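# Remove laptop bottom cover and set it on bench

## Task

Take the laptop's bottom cover off, freeing it from its clips, and put it down on the bench away from the laptop, while keeping any earlier progress intact at the finish.

## Robot and tools

Robot: two arms, left_arm and right_arm, each with a five-finger hand (left_arm has a left hand, right_arm a right hand). Base positions in the scene frame: left_arm (-0.022, +0.245, +0.021) m, right_arm (-0.025, -0.249, +0.006) m, both almost unrotated. A camera stand sits behind the arms. Two reference images can be viewed with show_instructions (no arguments, moves nothing).

Scene frame: origin at table-top height midway between the nominal bases; +x points out over the table, +y toward the left_arm side, +z up. Image left/right does not match arm names. All reported poses (end_effector_position in metres, end_effector_quat_wxyz) are in this frame and may be a few cm off.

Hand point: a point 0.05 m in front of the palm and 0.15 m out from the wrist mount. Its +z runs along straight fingers, +y out of the palm; for the right hand +x points away from the thumb, for the left hand +x points toward the thumb. Straight fingertips extend 0.06-0.07 m past the point along +z and sit 0.06 m behind it along -y. A wrist bracket on the little-finger side can strike objects. Arms track loosely and often rest 1-3 cm (sometimes 5 cm) short, usually low; this is not a contact sign.

The 28-number row (every value in [-1, 1], always all 28 even if one arm moves): left dx, dy, dz, rx, ry, rz; left little, ring, middle, index, thumb_bend, thumb_turn; left force_limit, speed; then the same 14 for the right arm. dx-dz are offsets (not poses) along scene axes from that arm's current Hand target; 1.0 = 0.6 m. rx-rz form one rotation vector about the Hand target position; 1.0 = 180 degrees. Repeating an offset moves further. Sending six zeros re-requests the current Hand target. Orientation commands are clipped to within 40 degrees of the measured orientation each step.

Hand numbers are absolute targets, not offsets: fingers and thumb_bend +1 straight/open, -1 curled; thumb_turn +1 beside the palm, -1 opposite the fingers. force_limit: -1 about 0 N up to +1 at 10 N (15 N for the thumb motors). speed: near zero at -1, full at +0.48 and above; full travel 0.49 s. For a gentle grip close at speed -0.94 or below. There is no 'no change' value: to keep a hand as is, resend the last eight numbers you sent for it (or, if none sent yet, its hand_measured six plus hand_force_limit and hand_speed). A motor only starts when its target changes by 0.002 or more. To squeeze harder raise force_limit and send a more closed target; to loosen send a more open one. With the thumb turned in, the hand grips things about 0.035-0.065 m thick, handles down to about 0.025 m.

execute_actions(actions, cameras): actions is a list of actions; each action is a list of up to 15 rows, one per 1/30 s step, the last row held for the remainder. Every row in an action counts from the Hand target at that action's start. cameras: list of names (cam_high, cam_low, cam_left_wrist, cam_right_wrist), ["all"], or []; default gives images only with an empty actions list.

move(target, speed, blend, blocking, cameras): target is one 28-number row or a list of up to 15 rows, all offsets counted from the same starting Hand targets. speed in m/s, 0.002-4.3, default 0.25 (turns up to twice that in rad/s), one value or one per target. blend in m rounds corners in a list (0 = stop at each). blocking=false returns after about 0.5 s while motion continues. Paths are straight, last at least 0.5 s, are capped at 10 s, and do not avoid obstacles or the other arm. Avoid paths close to an arm's own base. Hand number changes in later targets are applied on arrival.

wait(seconds 0-10): lets time run, holding commands. stop: brakes a running move. zoom_image(camera, region [x0,y0,x1,y1] pixels, at most 504x504): closer look at the latest image of a camera. finished_scene: ends the scene permanently.

Results: end_effector pose, Hand target (next offsets count from it), joint positions, velocities and torques (torques include arm weight and have offsets; numbers 3 and 4 wrap at ±28 N m), hand_measured, hand_stopped_by (moving, target, force, stalled, fault), hand_load_n (positive when pushed open; dropping to about 0 means a lost grip), hand_force_limit, hand_speed. move adds a 'move:' line: done, off_target, moving, held or fault, plus limits (paced = pose clipped, held = steps withheld). done means at rest within 10 mm and 2 degrees; it says nothing about contact. MOTOR HOT warns of heating; at 100 °C an arm drops (OVER-TEMPERATURE FAULT, 30-60 s). Holding loads, stretching out or pushing at unreachable poses heats motors.

Cameras: cam_high and cam_low fixed, cam_left_wrist and cam_right_wrist on the wrists, all 672x504; calibration is approximate.

Avoid: dropping or flinging parts, releasing a moving part, fast impacts or hard pushes on the laptop or table, overloading fingers, any contact between the two arms or one hand gripping the other, and anything falling off or being left off the table. A blocked arm keeps pressing; retreat by commanding back past the hand point. Finish only when the cover rests on the bench clear of the laptop.

Each tool is called by a JSON object that holds its "api" and its "payload", one argument or row to a line.

Reference images:

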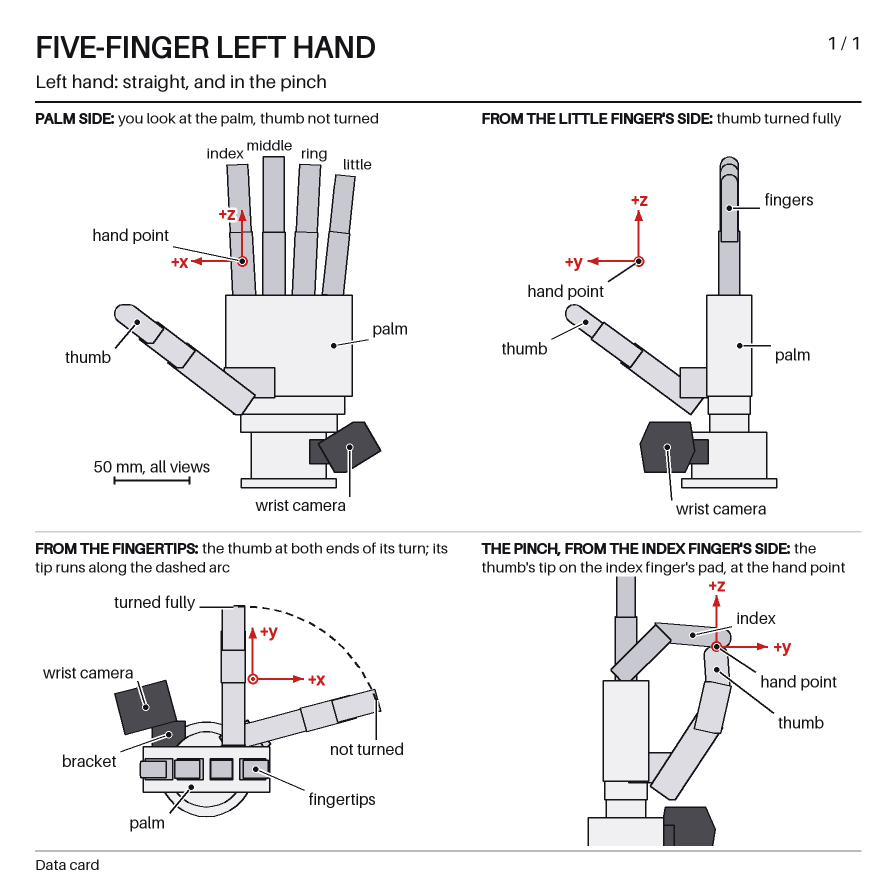

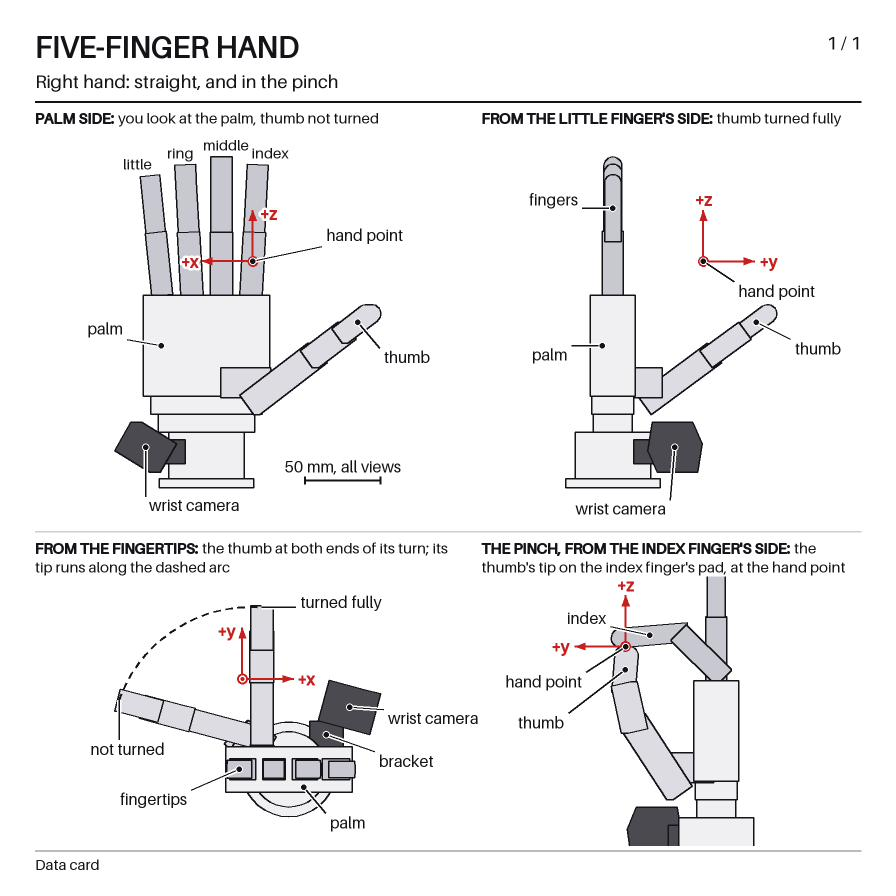

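## Session

{"api": "execute_actions", "payload": {
  "actions": []
}}

Scene clock: 0.00 s.
left_arm: end_effector_position=(+0.6379, +0.0521, +0.3740) hand_measured=(+1.000, +1.000, +1.000, +1.000, +1.000, +1.000) hand_load_n=(+0.0, +0.0, +0.0, +0.0, +0.0, +0.0) hand_stopped_by=(target, target, target, target, target, target) hand_force_limit=0.00 hand_speed=-0.80 end_effector_quat_wxyz=(+0.436, -0.046, +0.654, -0.616) | right_arm: end_effector_position=(+0.4783, -0.3231, +0.2806) hand_measured=(+1.000, +1.000, +1.000, +1.000, +1.000, +1.000) hand_load_n=(+0.0, +0.0, +0.0, +0.0, +0.0, +0.0) hand_stopped_by=(target, target, target, target, target, target) hand_force_limit=0.00 hand_speed=-0.80 end_effector_quat_wxyz=(-0.113, +0.845, -0.119, +0.510)
Joint positions: left_arm=[-0.084 1.592 1.247 0.546 0.8 0.401] | right_arm=[-0.129 1.094 0.946 -0.331 -0.172 -1.301]
Joint velocities: within noise
Joint torques (N m): no reading
Heat: left arm: hottest waist 28 °C; right arm: hottest shoulder 32 °C.
Hand target: left_arm +0.6421, +0.0517, +0.3846; +0.443, -0.040, +0.649, -0.617 | right_arm +0.4854, -0.3239, +0.3030; -0.114, +0.834, -0.115, +0.527

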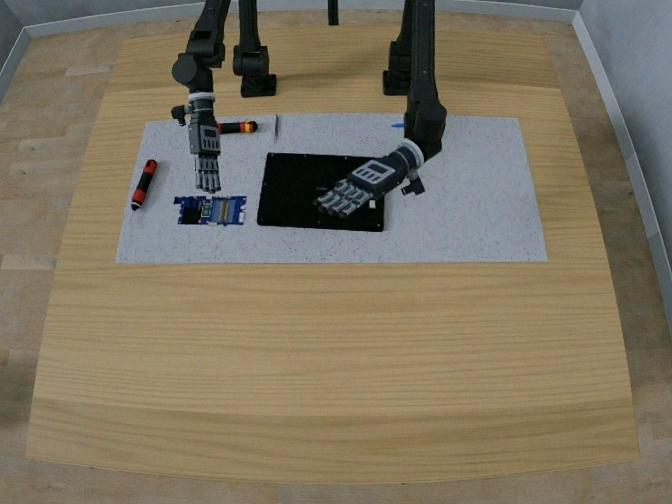

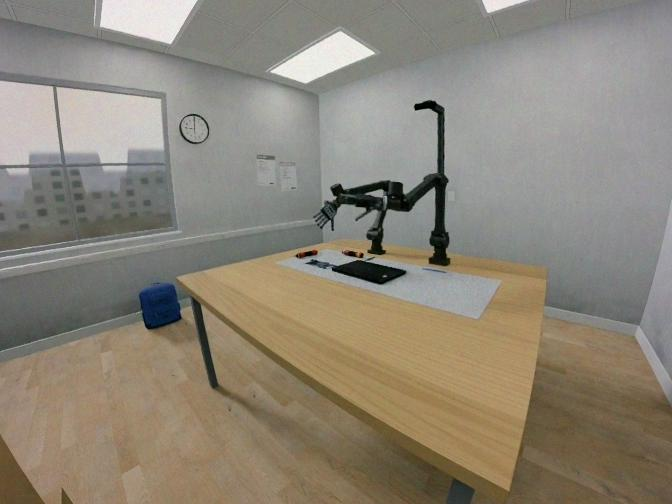

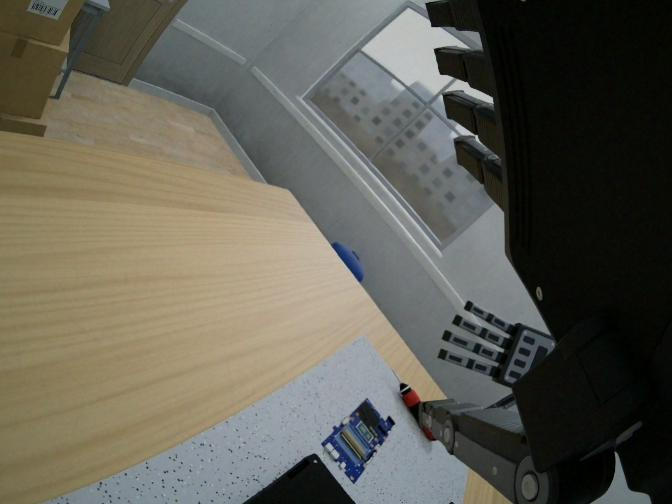

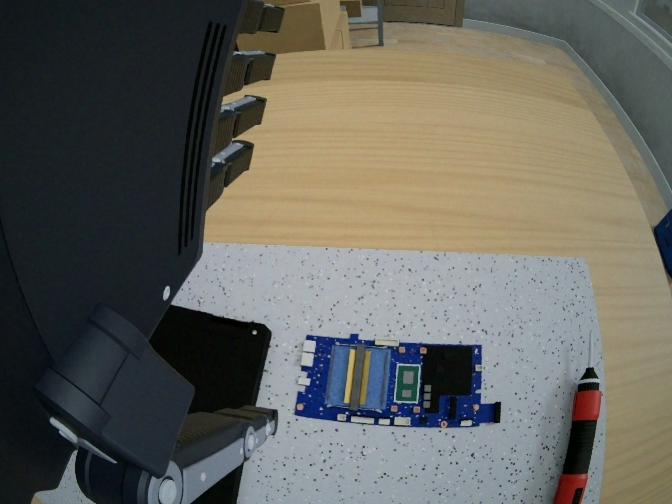

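{"api": "zoom_image", "payload": {
  "camera": "cam_high",
  "region": [230, 100, 430, 250]
}}

{"api": "zoom_image", "payload": {
  "camera": "cam_low",
  "region": [270, 220, 470, 320]
}}

{"api": "zoom_image", "payload": {
  "camera": "cam_high",
  "region": [110, 90, 330, 260]
}}

Scaled by 2.520.

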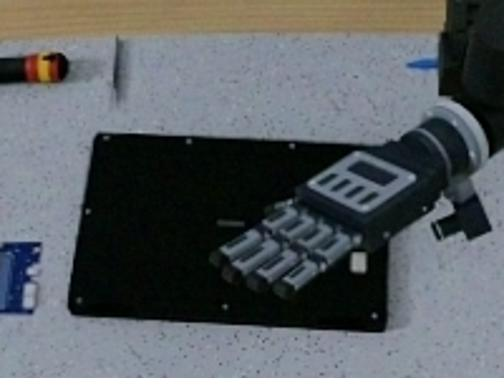

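Scaled by 2.520.

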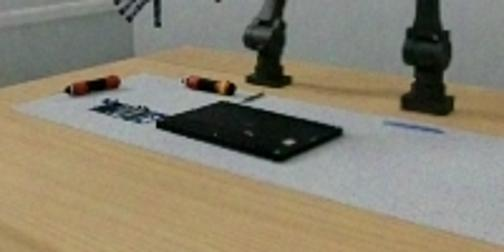

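Scaled by 2.291.

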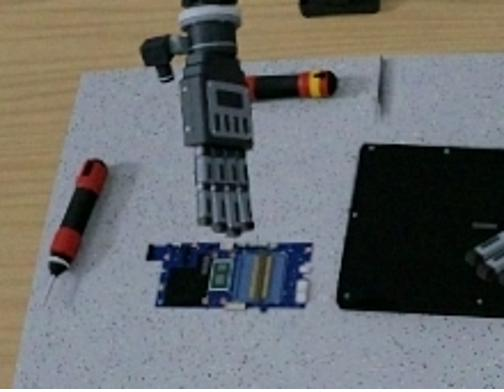

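{"api": "move", "payload": {
  "target": [-0.42,-0.103,-0.05,0.375,0.126,0,1,1,1,1,1,1,0,-0.8, 0,0,0,0,0,0,1,1,1,1,1,1,0,-0.8],
  "cameras": ["all"]
}}

Scene clock: 45.07 s.
left_arm: end_effector_position=(+0.3831, -0.0023, +0.3438) hand_measured=(+1.000, +1.000, +1.000, +1.000, +1.000, +1.000) hand_load_n=(+0.0, +0.0, +0.0, +0.0, +0.0, +0.0) hand_stopped_by=(target, target, target, target, target, target) hand_force_limit=0.00 hand_speed=-0.80 end_effector_quat_wxyz=(+0.257, +0.100, +0.952, -0.133) | right_arm: end_effector_position=(+0.4783, -0.3231, +0.2806) hand_measured=(+1.000, +1.000, +1.000, +1.000, +1.000, +1.000) hand_load_n=(+0.0, +0.0, +0.0, +0.0, +0.0, +0.0) hand_stopped_by=(target, target, target, target, target, target) hand_force_limit=0.00 hand_speed=-0.80 end_effector_quat_wxyz=(-0.113, +0.845, -0.119, +0.510)
Joint positions: left_arm=[-0.66 1.316 1.475 -1.144 -0.037 1.141] | right_arm=[-0.129 1.094 0.946 -0.331 -0.172 -1.301]
Joint torques (N m): left_arm=[-0.38 -7.71 12.52 0.66 -0.33 -0.28] | right_arm=[1.9 -6.83 12.94 1.98 0 -0.07]
Heat: left arm: hottest elbow 32 °C; right arm: hottest elbow 34 °C.
Hand target: left_arm +0.3901, -0.0102, +0.3546; +0.261, +0.098, +0.951, -0.136 | right_arm +0.4854, -0.3239, +0.3030; -0.114, +0.834, -0.115, +0.527
Off the commanded pose: left_arm 0.015 m, 1 deg | right_arm 0.024 m, 2 deg.
move: off_target (left_arm, right_arm)
camera_calibration:
cam_left_wrist: T_world_to_cam=[[-0.486791, -0.873518, -0.00108203, 0.1941], [-0.873518, 0.486791, -0.000107034, 0.331208], [0.000620219, 0.000893071, -0.999999, 0.455484], [0, 0, 0, 1]] pos_world=[0.38352, 0.00791361, 0.45573]

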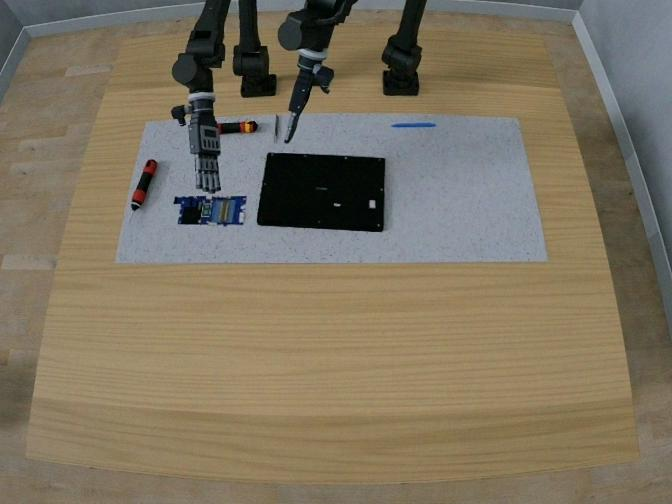

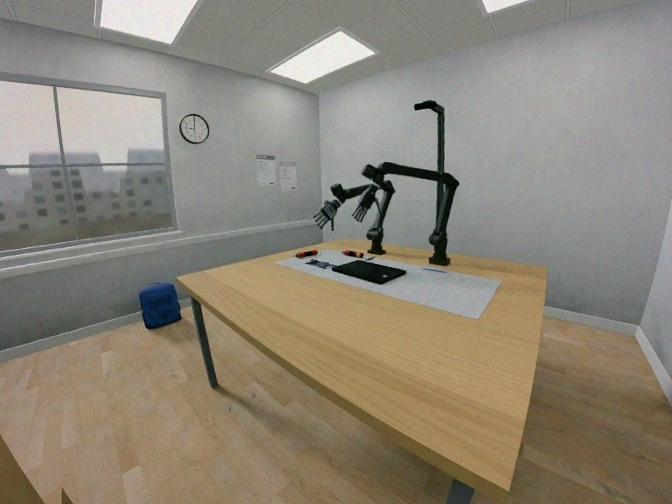

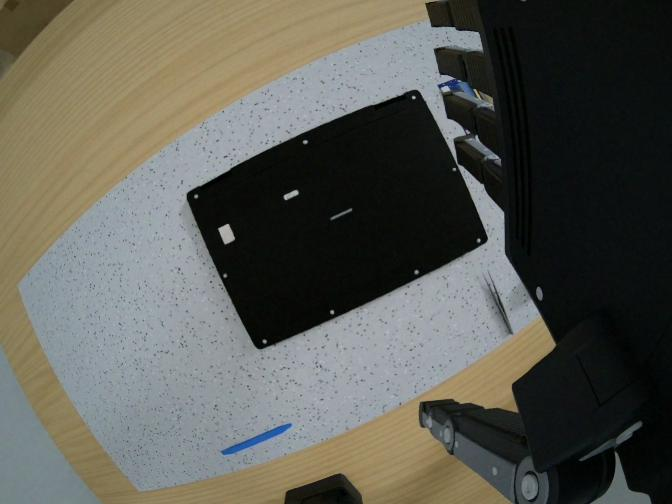

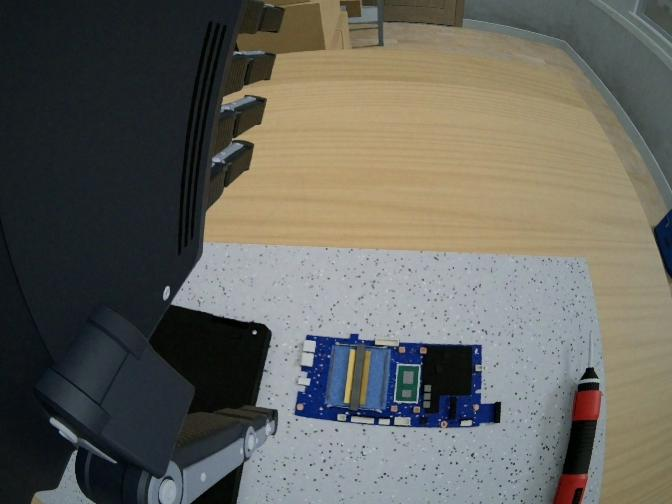

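{"api": "zoom_image", "payload": {
  "camera": "cam_left_wrist",
  "region": [180, 80, 340, 220]
}}

{"api": "zoom_image", "payload": {
  "camera": "cam_left_wrist",
  "region": [340, 80, 500, 220]
}}

{"api": "zoom_image", "payload": {
  "camera": "cam_left_wrist",
  "region": [180, 210, 340, 350]
}}

{"api": "zoom_image", "payload": {
  "camera": "cam_left_wrist",
  "region": [340, 180, 540, 350]
}}

{"api": "zoom_image", "payload": {
  "camera": "cam_low",
  "region": [320, 245, 460, 300]
}}

{"api": "zoom_image", "payload": {
  "camera": "cam_high",
  "region": [240, 110, 440, 260]
}}

Scaled by 3.150 from the camera's 672x504 image, which has a finer 960x720 frame.

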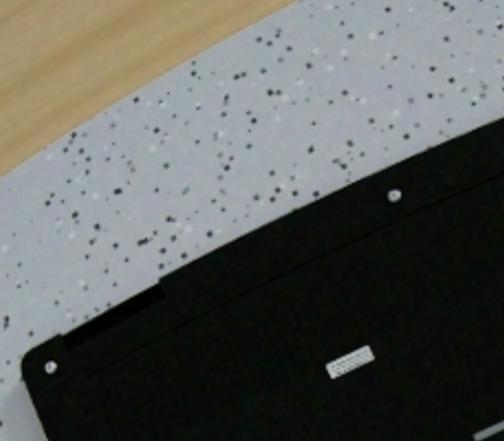

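Scaled by 3.150 from the camera's 672x504 image, which has a finer 960x720 frame.

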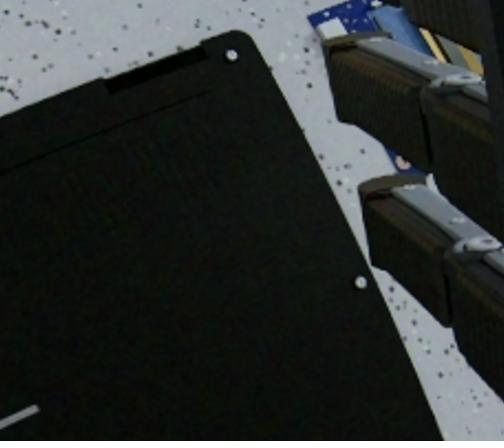

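Scaled by 3.150 from the camera's 672x504 image, which has a finer 960x720 frame.

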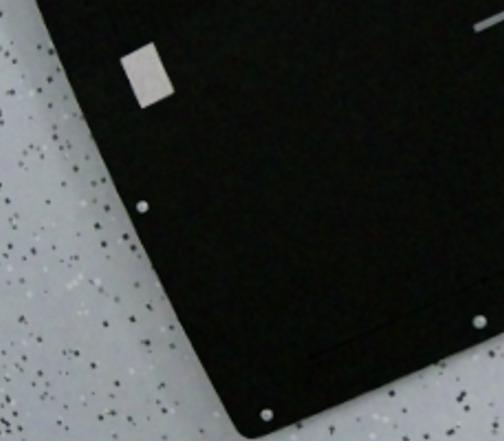

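Scaled by 2.520 from the camera's 672x504 image, which has a finer 960x720 frame.

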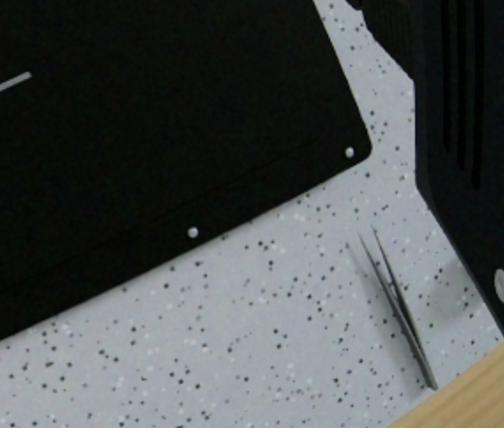

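Scaled by 3.600.

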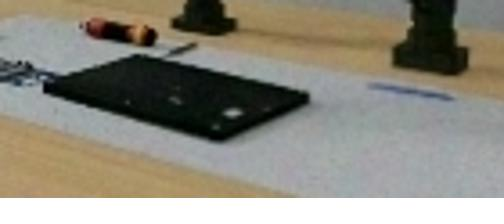

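Scaled by 2.520.

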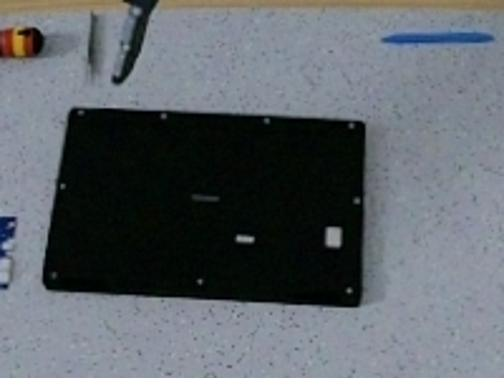

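{"api": "move", "payload": {
  "target": [0.117,0.417,-0.358,-0.066,0.202,0.539,1,1,1,1,1,1,0,-0.8, 0,0,0,0,0,0,1,1,1,1,1,1,0,-0.8],
  "speed": 0.4,
  "cameras": ["cam_high","cam_low","cam_left_wrist"]
}}

Scene clock: 98.13 s.
left_arm: end_effector_position=(+0.4479, +0.2404, +0.1347) hand_measured=(+1.000, +1.000, +1.000, +1.000, +1.000, +1.000) hand_load_n=(+0.0, +0.0, +0.0, +0.0, +0.0, +0.0) hand_stopped_by=(target, target, target, target, target, target) hand_force_limit=0.00 hand_speed=-0.80 end_effector_quat_wxyz=(-0.005, +0.696, -0.718, -0.001) | right_arm: end_effector_position=(+0.4783, -0.3231, +0.2806) hand_measured=(+1.000, +1.000, +1.000, +1.000, +1.000, +1.000) hand_load_n=(+0.0, +0.0, +0.0, +0.0, +0.5, +0.0) hand_stopped_by=(target, target, target, target, target, target) hand_force_limit=0.00 hand_speed=-0.80 end_effector_quat_wxyz=(-0.113, +0.845, -0.119, +0.510)
Joint positions: left_arm=[0.034 1.77 1.49 -1.286 -0.008 0.075] | right_arm=[-0.129 1.094 0.946 -0.331 -0.172 -1.301]
Joint torques (N m): left_arm=[0.03 -13.63 10.81 -0.35 0.07 -0.28] | right_arm=[2.02 -6.77 12.97 2 -0.01 -0.06]
Heat: left arm: hottest elbow 37 °C; right arm: hottest elbow 38 °C.
Hand target: left_arm +0.4603, +0.2401, +0.1399; -0.008, +0.699, -0.715, +0.004 | right_arm +0.4854, -0.3239, +0.3030; -0.114, +0.834, -0.115, +0.527
Off the commanded pose: left_arm 0.013 m, 1 deg | right_arm 0.024 m, 2 deg.
move: off_target (left_arm, right_arm)
camera_calibration:
cam_left_wrist: T_world_to_cam=[[0.940845, -0.33635, -0.040987, -0.325708], [-0.261232, -0.797068, 0.544463, 0.230714], [-0.2158, -0.501548, -0.837783, 0.442014], [0, 0, 0, 1]] pos_world=[0.462096, 0.296034, 0.231347]
Images, in order (width x height): cam_high 672x504, cam_low 672x504, cam_left_wrist 672x504.

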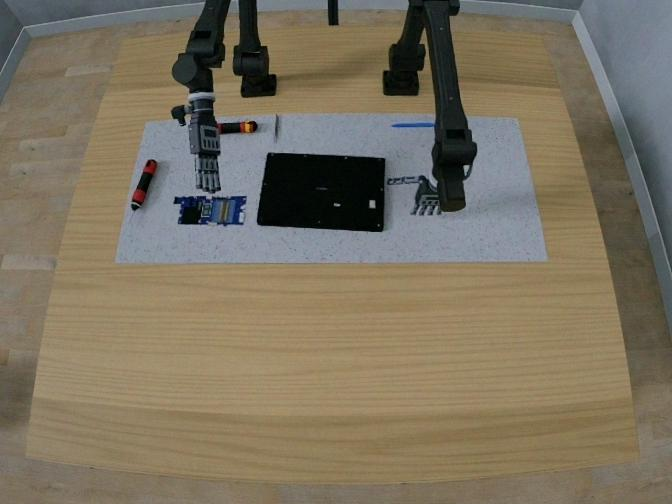

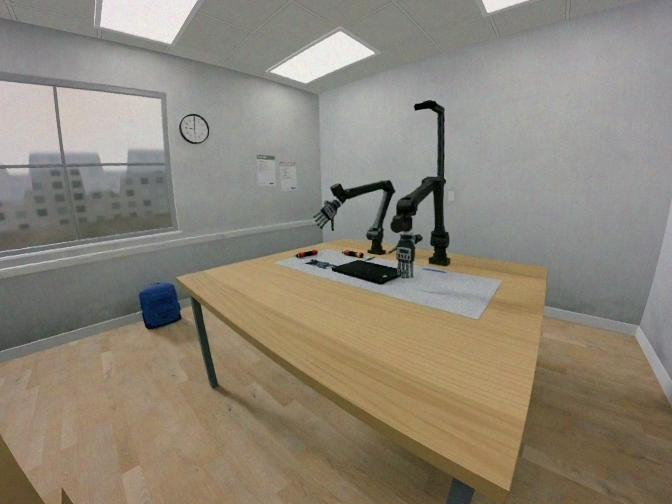

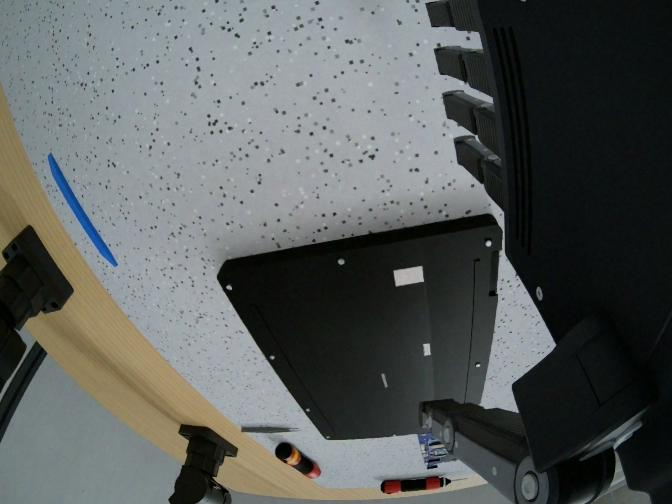

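{"api": "zoom_image", "payload": {
  "camera": "cam_left_wrist",
  "region": [210, 200, 370, 310]
}}

{"api": "zoom_image", "payload": {
  "camera": "cam_left_wrist",
  "region": [350, 200, 510, 310]
}}

{"api": "zoom_image", "payload": {
  "camera": "cam_left_wrist",
  "region": [460, 200, 520, 260]
}}

Scaled by 3.150 from the camera's 672x504 image, which has a finer 960x720 frame.

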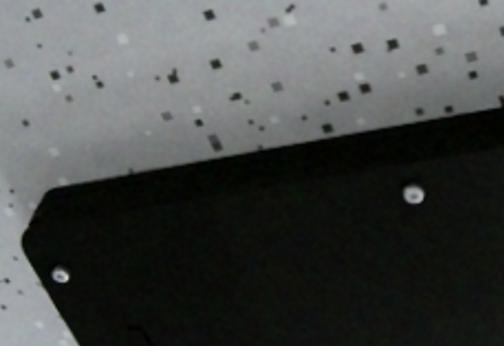

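Scaled by 3.150 from the camera's 672x504 image, which has a finer 960x720 frame.

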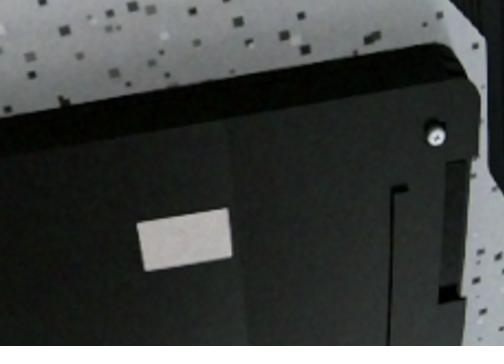

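Scaled by 8.400 from the camera's 672x504 image, which has a finer 960x720 frame.

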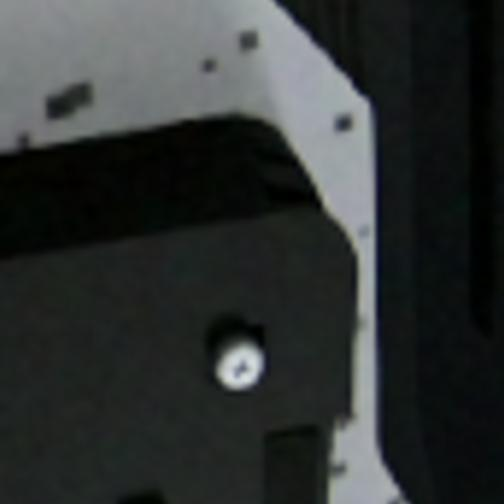

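{"api": "move", "payload": {
  "target": [0,-0.025,-0.108,-0.15,0,0,-1,-1,-1,-1,1,1,0,0, 0,0,0,0,0,0,1,1,1,1,1,1,0,-0.8],
  "speed": 0.2,
  "cameras": ["cam_left_wrist"]
}}

Scene clock: 117.23 s.
left_arm: end_effector_position=(+0.4590, +0.2199, +0.0860) hand_measured=(-1.000, -1.000, -1.000, -1.000, +1.000, +1.000) hand_load_n=(+0.0, +0.0, +0.0, +0.0, +0.0, +0.0) hand_stopped_by=(target, target, target, target, target, target) hand_force_limit=0.00 hand_speed=0.00 end_effector_quat_wxyz=(+0.152, +0.680, -0.697, +0.171) | right_arm: end_effector_position=(+0.4783, -0.3231, +0.2806) hand_measured=(+1.000, +1.000, +1.000, +1.000, +1.000, +1.000) hand_load_n=(+0.0, +0.0, +0.0, +0.0, +0.0, +0.0) hand_stopped_by=(target, target, target, target, target, target) hand_force_limit=0.00 hand_speed=-0.80 end_effector_quat_wxyz=(-0.113, +0.845, -0.119, +0.510)
Joint positions: left_arm=[0.153 1.892 1.44 -1.175 0.458 0.199] | right_arm=[-0.129 1.094 0.946 -0.331 -0.172 -1.301]
Joint torques (N m): left_arm=[0.79 -14.1 6.74 0.32 0.53 -0.12] | right_arm=[1.85 -7.06 12.96 1.99 0 -0.06]
Heat: left arm: hottest elbow 39 °C; right arm: hottest elbow 39 °C.
Hand target: left_arm +0.4604, +0.2252, +0.0750; +0.156, +0.682, -0.694, +0.171 | right_arm +0.4854, -0.3239, +0.3030; -0.114, +0.834, -0.115, +0.527
Off the commanded pose: left_arm 0.012 m, 1 deg | right_arm 0.024 m, 2 deg.
move: off_target (left_arm, right_arm)
camera_calibration:
cam_left_wrist: T_world_to_cam=[[0.942406, -0.308881, 0.128308, -0.366519], [-0.267999, -0.467824, 0.84221, 0.148849], [-0.200117, -0.82809, -0.52366, 0.430957], [0, 0, 0, 1]] pos_world=[0.471544, 0.313296, 0.14734]
Images, in order (width x height): cam_left_wrist 672x504.

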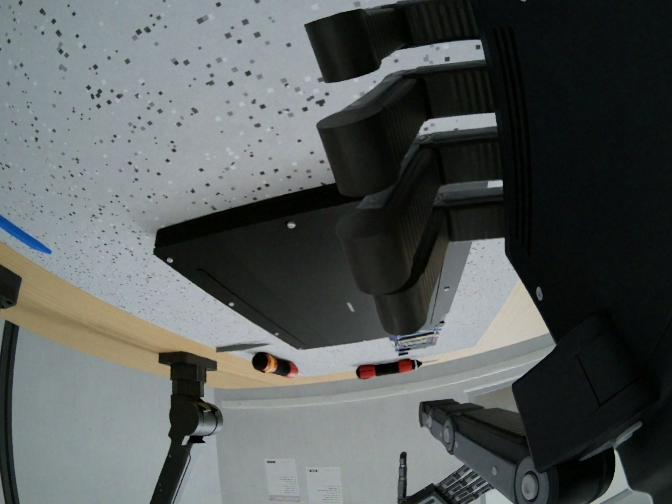

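{"api": "zoom_image", "payload": {
  "camera": "cam_left_wrist",
  "region": [145, 180, 245, 270]
}}

{"api": "zoom_image", "payload": {
  "camera": "cam_left_wrist",
  "region": [235, 170, 335, 260]
}}

Scaled by 5.040 from the camera's 672x504 image, which has a finer 960x720 frame.

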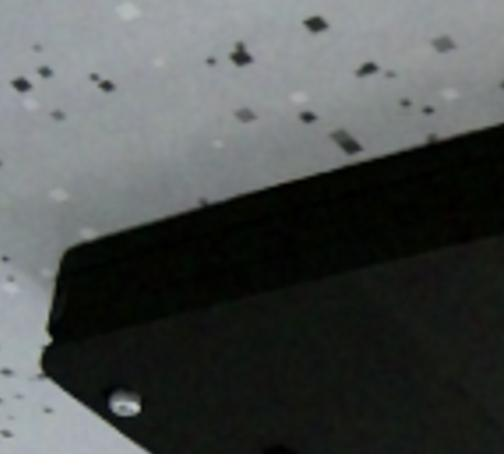

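Scaled by 5.040 from the camera's 672x504 image, which has a finer 960x720 frame.

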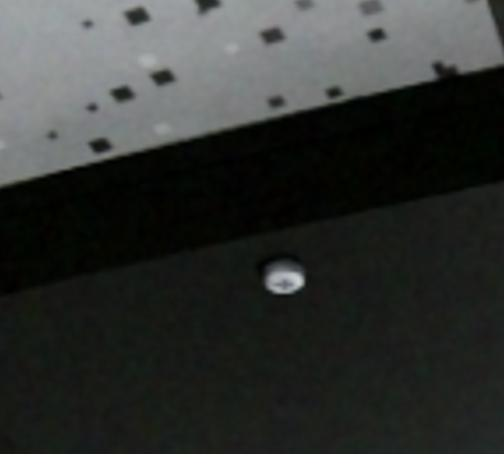

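{"api": "move", "payload": {
  "target": [
    [0,0,0.208,0,0,0,-1,-1,-1,-1,1,1,0,0, 0,0,0,0,0,0,1,1,1,1,1,1,0,-0.8],
    [0.217,-0.187,0.208,0,0,-0.5,-1,-1,-1,-1,1,1,0,0, 0,0,0,0,0,0,1,1,1,1,1,1,0,-0.8],
    [0.217,-0.187,0.05,0,0,-0.5,-1,-1,-1,-1,1,1,0,0, 0,0,0,0,0,0,1,1,1,1,1,1,0,-0.8]
  ],
  "speed": 0.3,
  "blend": 0.04,
  "cameras": ["cam_left_wrist","cam_high"]
}}

Scene clock: 123.40 s.
left_arm: end_effector_position=(+0.5799, +0.1190, +0.1935) hand_measured=(-1.000, -1.000, -1.000, -1.000, +1.000, +1.000) hand_load_n=(+0.5, +0.0, +0.0, +0.0, +0.0, +0.0) hand_stopped_by=(target, target, target, target, target, target) hand_force_limit=0.00 hand_speed=0.00 end_effector_quat_wxyz=(-0.022, -0.019, +0.998, -0.059) | right_arm: end_effector_position=(+0.4783, -0.3231, +0.2806) hand_measured=(+1.000, +1.000, +1.000, +1.000, +1.000, +1.000) hand_load_n=(+0.0, -0.5, +0.0, +0.0, +0.0, +0.0) hand_stopped_by=(target, target, target, target, target, target) hand_force_limit=0.00 hand_speed=-0.80 end_effector_quat_wxyz=(-0.113, +0.845, -0.119, +0.510)
Joint positions: left_arm=[-0.254 2.142 2.228 -1.668 0.126 1.287] | right_arm=[-0.129 1.094 0.946 -0.331 -0.172 -1.301]
Joint velocities: left_arm=[-0.103 0.249 0.017 -0.002 -0.066 0.315] | right_arm=[within noise]
Joint torques (N m): left_arm=[-0.5 -15.74 10.1 -0.38 -0.26 -0.11] | right_arm=[1.96 -6.95 12.96 2 -0.01 -0.07]
Heat: left arm: hottest elbow 39 °C; right arm: hottest elbow 39 °C.
Hand target: left_arm +0.5905, +0.1130, +0.1565; -0.231, +0.009, +0.973, -0.011 (not the last commanded pose) | right_arm +0.4854, -0.3239, +0.3030; -0.114, +0.834, -0.115, +0.527
Off the commanded pose: left_arm 0.089 m, 25 deg | right_arm 0.024 m, 2 deg.
joint sent to its limit (left arm) — joint 4 (wrist pitch), lower limit.
move: unfinished (the simulator was too slow to fit another step into this call; the move has ended); path passed 2 of 3 targets
camera_calibration:
cam_left_wrist: T_world_to_cam=[[-0.268486, -0.959657, 0.0835082, 0.262908], [-0.785955, 0.268359, 0.557008, 0.311525], [-0.556947, 0.0839149, -0.826298, 0.584849], [0, 0, 0, 1]] pos_world=[0.641161, 0.119623, 0.287783]
Images, in order (width x height): cam_high 672x504, cam_left_wrist 672x504.

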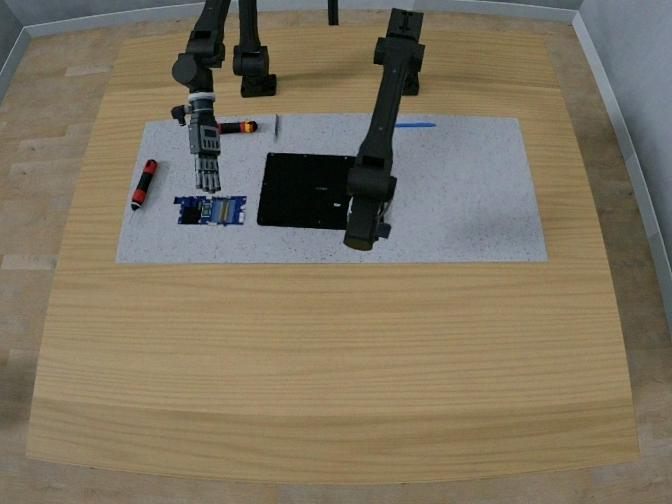

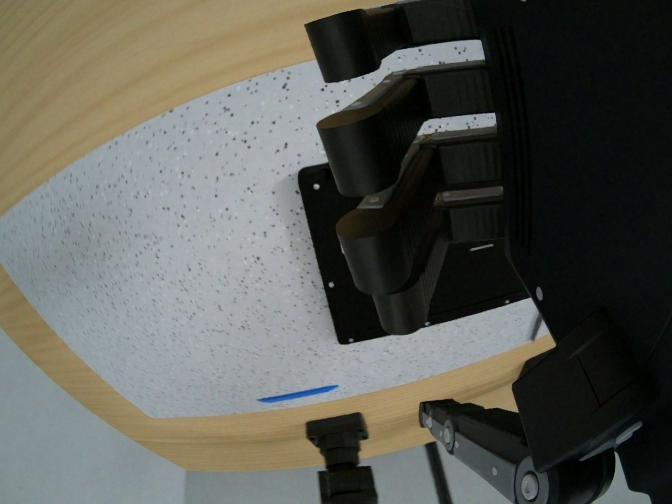

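{"api": "move", "payload": {
  "target": [-0.04,0,-0.125,0,-0.15,0,-1,-1,-1,-1,1,1,0,0, 0,0,0,0,0,0,1,1,1,1,1,1,0,-0.8],
  "speed": 0.2,
  "cameras": ["cam_left_wrist"]
}}

Scene clock: 133.60 s.
left_arm: end_effector_position=(+0.5610, +0.1182, +0.0700) hand_measured=(-1.000, -1.000, -1.000, -1.000, +1.000, +1.000) hand_load_n=(+0.0, +0.0, +0.0, +0.0, +0.0, +0.0) hand_stopped_by=(target, target, target, target, target, target) hand_force_limit=0.00 hand_speed=0.00 end_effector_quat_wxyz=(-0.014, +0.012, +1.000, -0.006) | right_arm: end_effector_position=(+0.4783, -0.3231, +0.2806) hand_measured=(+1.000, +1.000, +1.000, +1.000, +1.000, +1.000) hand_load_n=(+0.0, +0.0, +0.0, +0.0, +0.0, +0.0) hand_stopped_by=(target, target, target, target, target, target) hand_force_limit=0.00 hand_speed=-0.80 end_effector_quat_wxyz=(-0.113, +0.845, -0.119, +0.510)
Joint positions: left_arm=[-0.3 2.124 1.86 -1.331 0.019 1.303] | right_arm=[-0.129 1.094 0.946 -0.331 -0.172 -1.301]
Joint torques (N m): left_arm=[-0.5 -21.13 7.99 0.4 -0.3 -0.28] | right_arm=[1.96 -7 12.94 2.02 -0.01 -0.07]
Heat: left arm: hottest elbow 37 °C; right arm: hottest elbow 39 °C.
Hand target: left_arm +0.5664, +0.1129, +0.0814; +0.003, +0.011, +1.000, -0.008 | right_arm +0.4854, -0.3239, +0.3030; -0.114, +0.834, -0.115, +0.527
Off the commanded pose: left_arm 0.014 m, 2 deg | right_arm 0.024 m, 2 deg.
move: off_target (left_arm, right_arm)
camera_calibration:
cam_left_wrist: T_world_to_cam=[[-0.329672, -0.94382, -0.022825, 0.307321], [-0.778561, 0.258114, 0.572031, 0.361617], [-0.534003, 0.206353, -0.819914, 0.444503], [0, 0, 0, 1]] pos_world=[0.620221, 0.104993, 0.164613]
Images, in order (width x height): cam_left_wrist 672x504.

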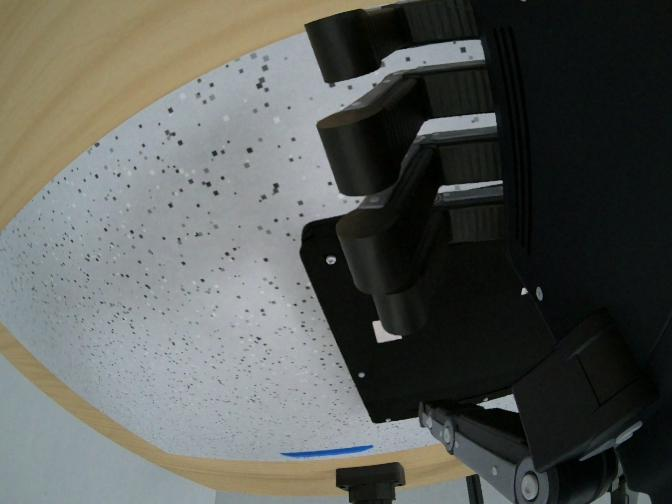

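{"api": "zoom_image", "payload": {
  "camera": "cam_left_wrist",
  "region": [290, 205, 350, 265]
}}

Scaled by 8.400 from the camera's 672x504 image, which has a finer 960x720 frame.

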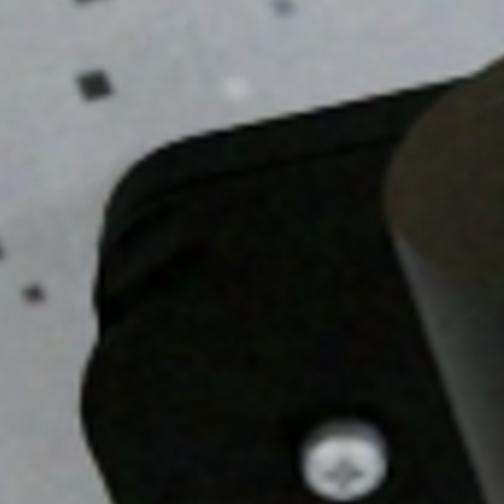

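{"api": "move", "payload": {
  "target": [
    [-0.215,0.178,0.281,-0.478,-0.17,0.17,1,1,1,1,1,1,0,0, 0,0,0,0,0,0,1,1,1,1,1,1,0,-0.8],
    [-0.215,0.12,0.03,-0.478,-0.17,0.17,1,1,1,1,1,1,0,0, 0,0,0,0,0,0,1,1,1,1,1,1,0,-0.8]
  ],
  "speed": 0.35,
  "cameras": ["all"]
}}

Scene clock: 196.13 s.
left_arm: end_effector_position=(+0.4357, +0.1878, +0.0984) hand_measured=(+1.000, +1.000, +1.000, +1.000, +1.000, +1.000) hand_load_n=(+0.0, +0.0, +0.0, +0.5, +0.0, +0.0) hand_stopped_by=(target, target, target, target, target, target) hand_force_limit=0.00 hand_speed=0.00 end_effector_quat_wxyz=(+0.248, -0.232, +0.665, -0.665) | right_arm: end_effector_position=(+0.4783, -0.3231, +0.2806) hand_measured=(+1.000, +1.000, +1.000, +1.000, +1.000, +1.000) hand_load_n=(+0.0, +0.0, +0.0, +0.0, +0.0, +0.0) hand_stopped_by=(target, target, target, target, target, target) hand_force_limit=0.00 hand_speed=-0.80 end_effector_quat_wxyz=(-0.113, +0.845, -0.119, +0.510)
Joint positions: left_arm=[0.295 1.754 0.563 1.212 1.183 0.002] | right_arm=[-0.129 1.094 0.946 -0.331 -0.172 -1.301]
Joint torques (N m): left_arm=[-0.56 -9.52 3.82 2.06 -0.24 -0.29] | right_arm=[2.02 -7 12.96 1.98 0 -0.07]
Heat: left arm: hottest elbow 36 °C; right arm: hottest elbow 40 °C.
Hand target: left_arm +0.4375, +0.1849, +0.0995; +0.248, -0.229, +0.664, -0.668 | right_arm +0.4854, -0.3239, +0.3030; -0.114, +0.834, -0.115, +0.527
Off the commanded pose: left_arm 0.004 m, 0 deg | right_arm 0.024 m, 2 deg.
move: unfinished (the simulator was too slow to fit another step into this call; the move has ended)
camera_calibration:
cam_left_wrist: T_world_to_cam=[[-0.229176, -0.235301, 0.944517, 0.0602718], [-0.963399, -0.0838082, -0.254636, 0.455938], [0.139074, -0.968302, -0.207482, 0.253644], [0, 0, 0, 1]] pos_world=[0.417787, 0.297998, 0.111797]

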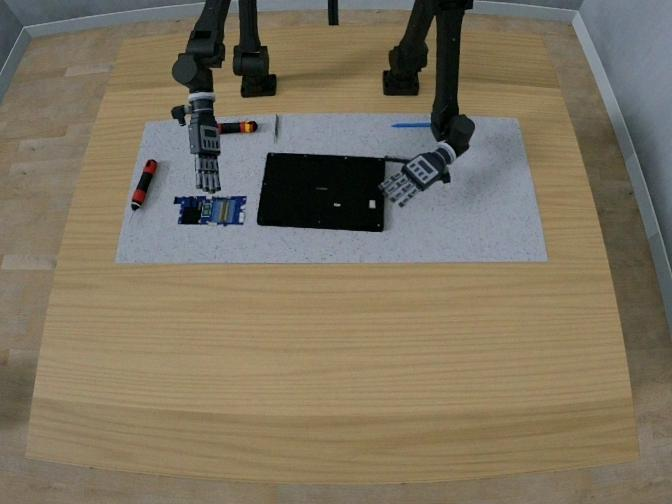

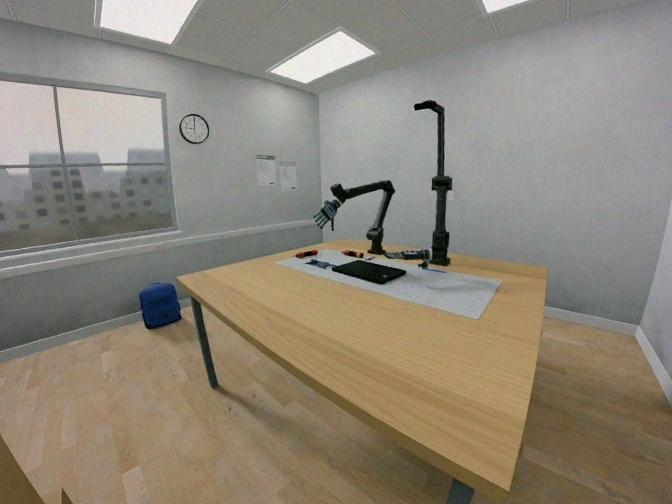

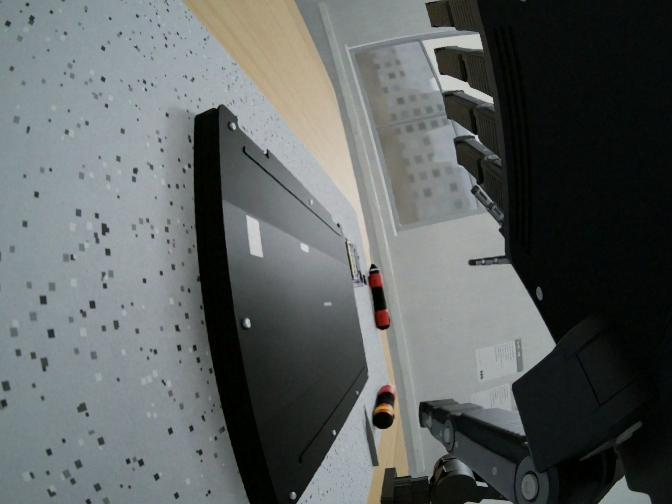

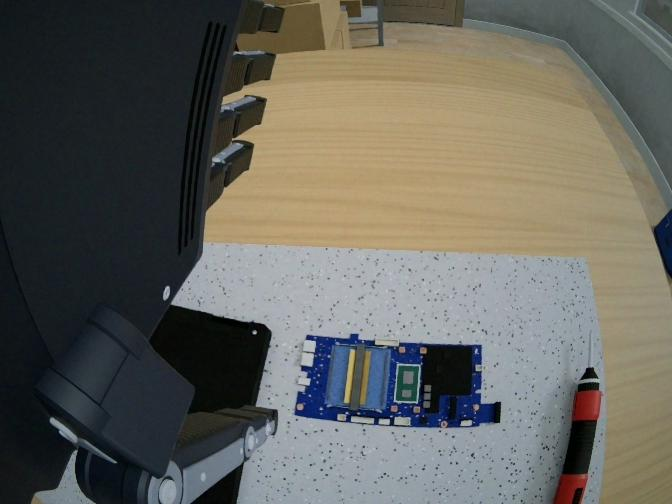

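{"api": "zoom_image", "payload": {
  "camera": "cam_left_wrist",
  "region": [185, 95, 255, 165]
}}

{"api": "zoom_image", "payload": {
  "camera": "cam_left_wrist",
  "region": [185, 240, 285, 340]
}}

{"api": "zoom_image", "payload": {
  "camera": "cam_left_wrist",
  "region": [235, 420, 315, 500]
}}

Scaled by 7.200 from the camera's 672x504 image, which has a finer 960x720 frame.

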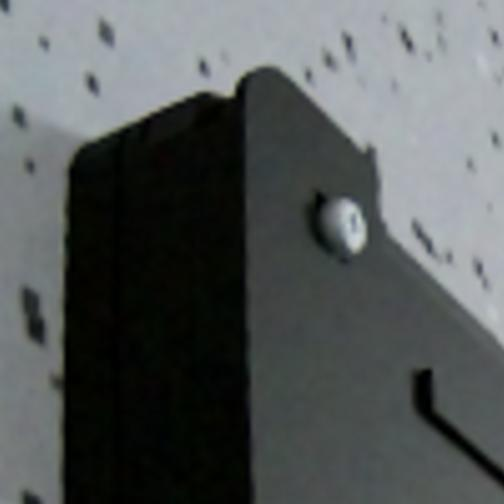

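Scaled by 5.040 from the camera's 672x504 image, which has a finer 960x720 frame.

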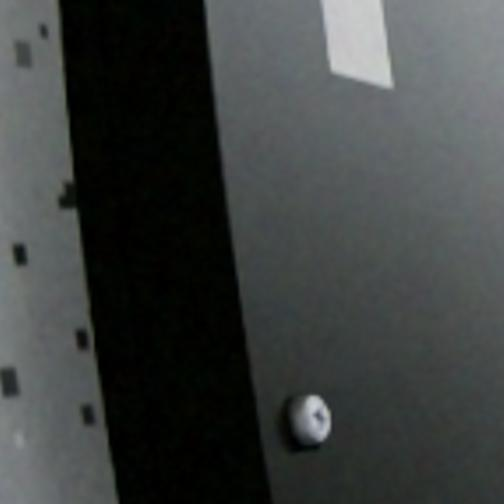

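Scaled by 6.300 from the camera's 672x504 image, which has a finer 960x720 frame.

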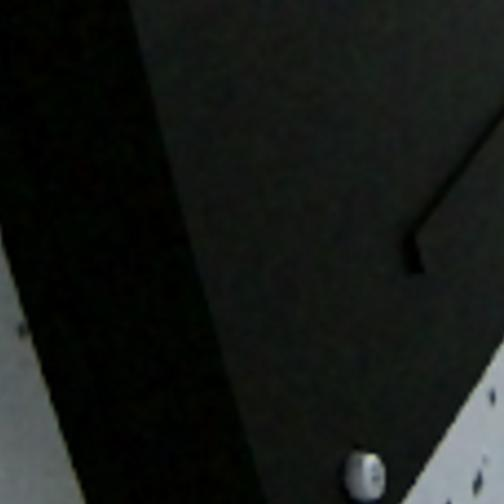

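{"api": "move", "payload": {
  "target": [0.117,-0.07,-0.05,0,0,0,1,1,1,1,1,1,0,0, 0,0,0,0,0,0,1,1,1,1,1,1,0,-0.8],
  "speed": 0.15,
  "cameras": ["cam_left_wrist"]
}}

Scene clock: 236.27 s.
left_arm: end_effector_position=(+0.5003, +0.1460, +0.0724) hand_measured=(+1.000, +1.000, +1.000, +1.000, +1.000, +1.000) hand_load_n=(+0.0, +0.0, +0.0, +0.0, +0.0, +0.0) hand_stopped_by=(target, target, target, target, target, target) hand_force_limit=0.00 hand_speed=0.00 end_effector_quat_wxyz=(+0.246, -0.234, +0.663, -0.667) | right_arm: end_effector_position=(+0.4783, -0.3231, +0.2806) hand_measured=(+1.000, +1.000, +1.000, +1.000, +1.000, +1.000) hand_load_n=(+0.0, +0.0, +0.0, +0.0, +0.0, +0.0) hand_stopped_by=(target, target, target, target, target, target) hand_force_limit=0.00 hand_speed=-0.80 end_effector_quat_wxyz=(-0.113, +0.845, -0.119, +0.510)
Joint positions: left_arm=[0.156 1.913 0.716 1.217 1.043 -0.003] | right_arm=[-0.129 1.094 0.946 -0.331 -0.172 -1.301]
Joint torques (N m): left_arm=[-0.73 -10.4 5.45 1.73 -0.23 -0.18] | right_arm=[1.96 -6.95 12.96 1.98 -0.01 -0.07]
Heat: left arm: hottest shoulder 32 °C; right arm: hottest elbow 41 °C.
Hand target: left_arm +0.5077, +0.1429, +0.0695; +0.248, -0.229, +0.664, -0.668 | right_arm +0.4854, -0.3239, +0.3030; -0.114, +0.834, -0.115, +0.527
Off the commanded pose: left_arm 0.009 m, 1 deg | right_arm 0.024 m, 2 deg.
move: off_target (right_arm)
camera_calibration:
cam_left_wrist: T_world_to_cam=[[-0.225387, -0.230081, 0.946712, 0.0870853], [-0.964198, -0.0866788, -0.250616, 0.508556], [0.139722, -0.969304, -0.202307, 0.198165], [0, 0, 0, 1]] pos_world=[0.482289, 0.2562, 0.0850974]
Images, in order (width x height): cam_left_wrist 672x504.

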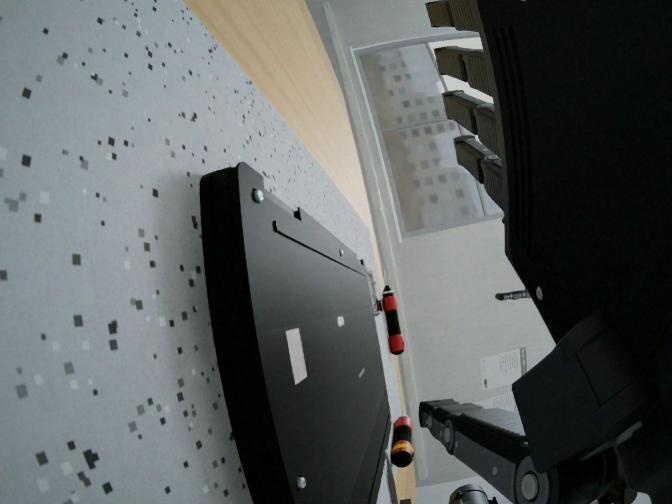

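{"api": "zoom_image", "payload": {
  "camera": "cam_left_wrist",
  "region": [190, 150, 270, 230]
}}

{"api": "zoom_image", "payload": {
  "camera": "cam_left_wrist",
  "region": [210, 380, 330, 500]
}}

Scaled by 6.300 from the camera's 672x504 image, which has a finer 960x720 frame.

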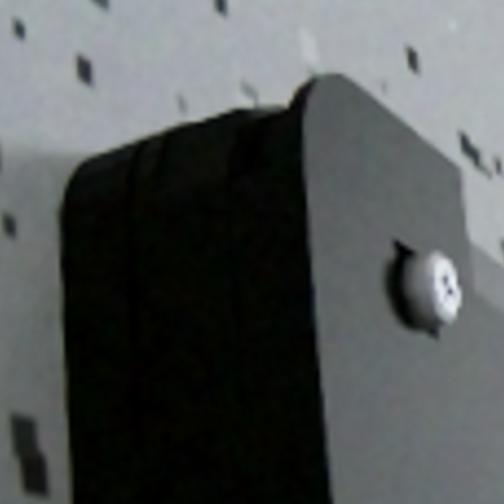

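Scaled by 4.200 from the camera's 672x504 image, which has a finer 960x720 frame.

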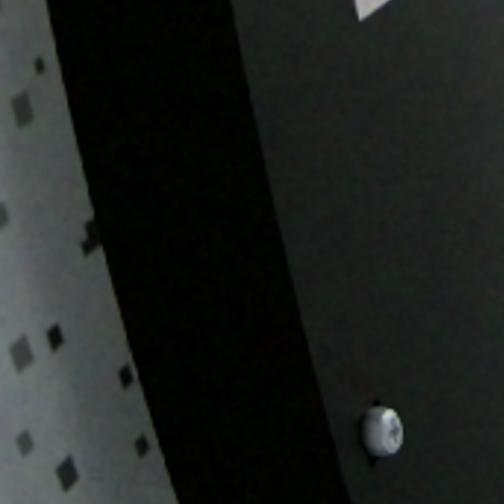

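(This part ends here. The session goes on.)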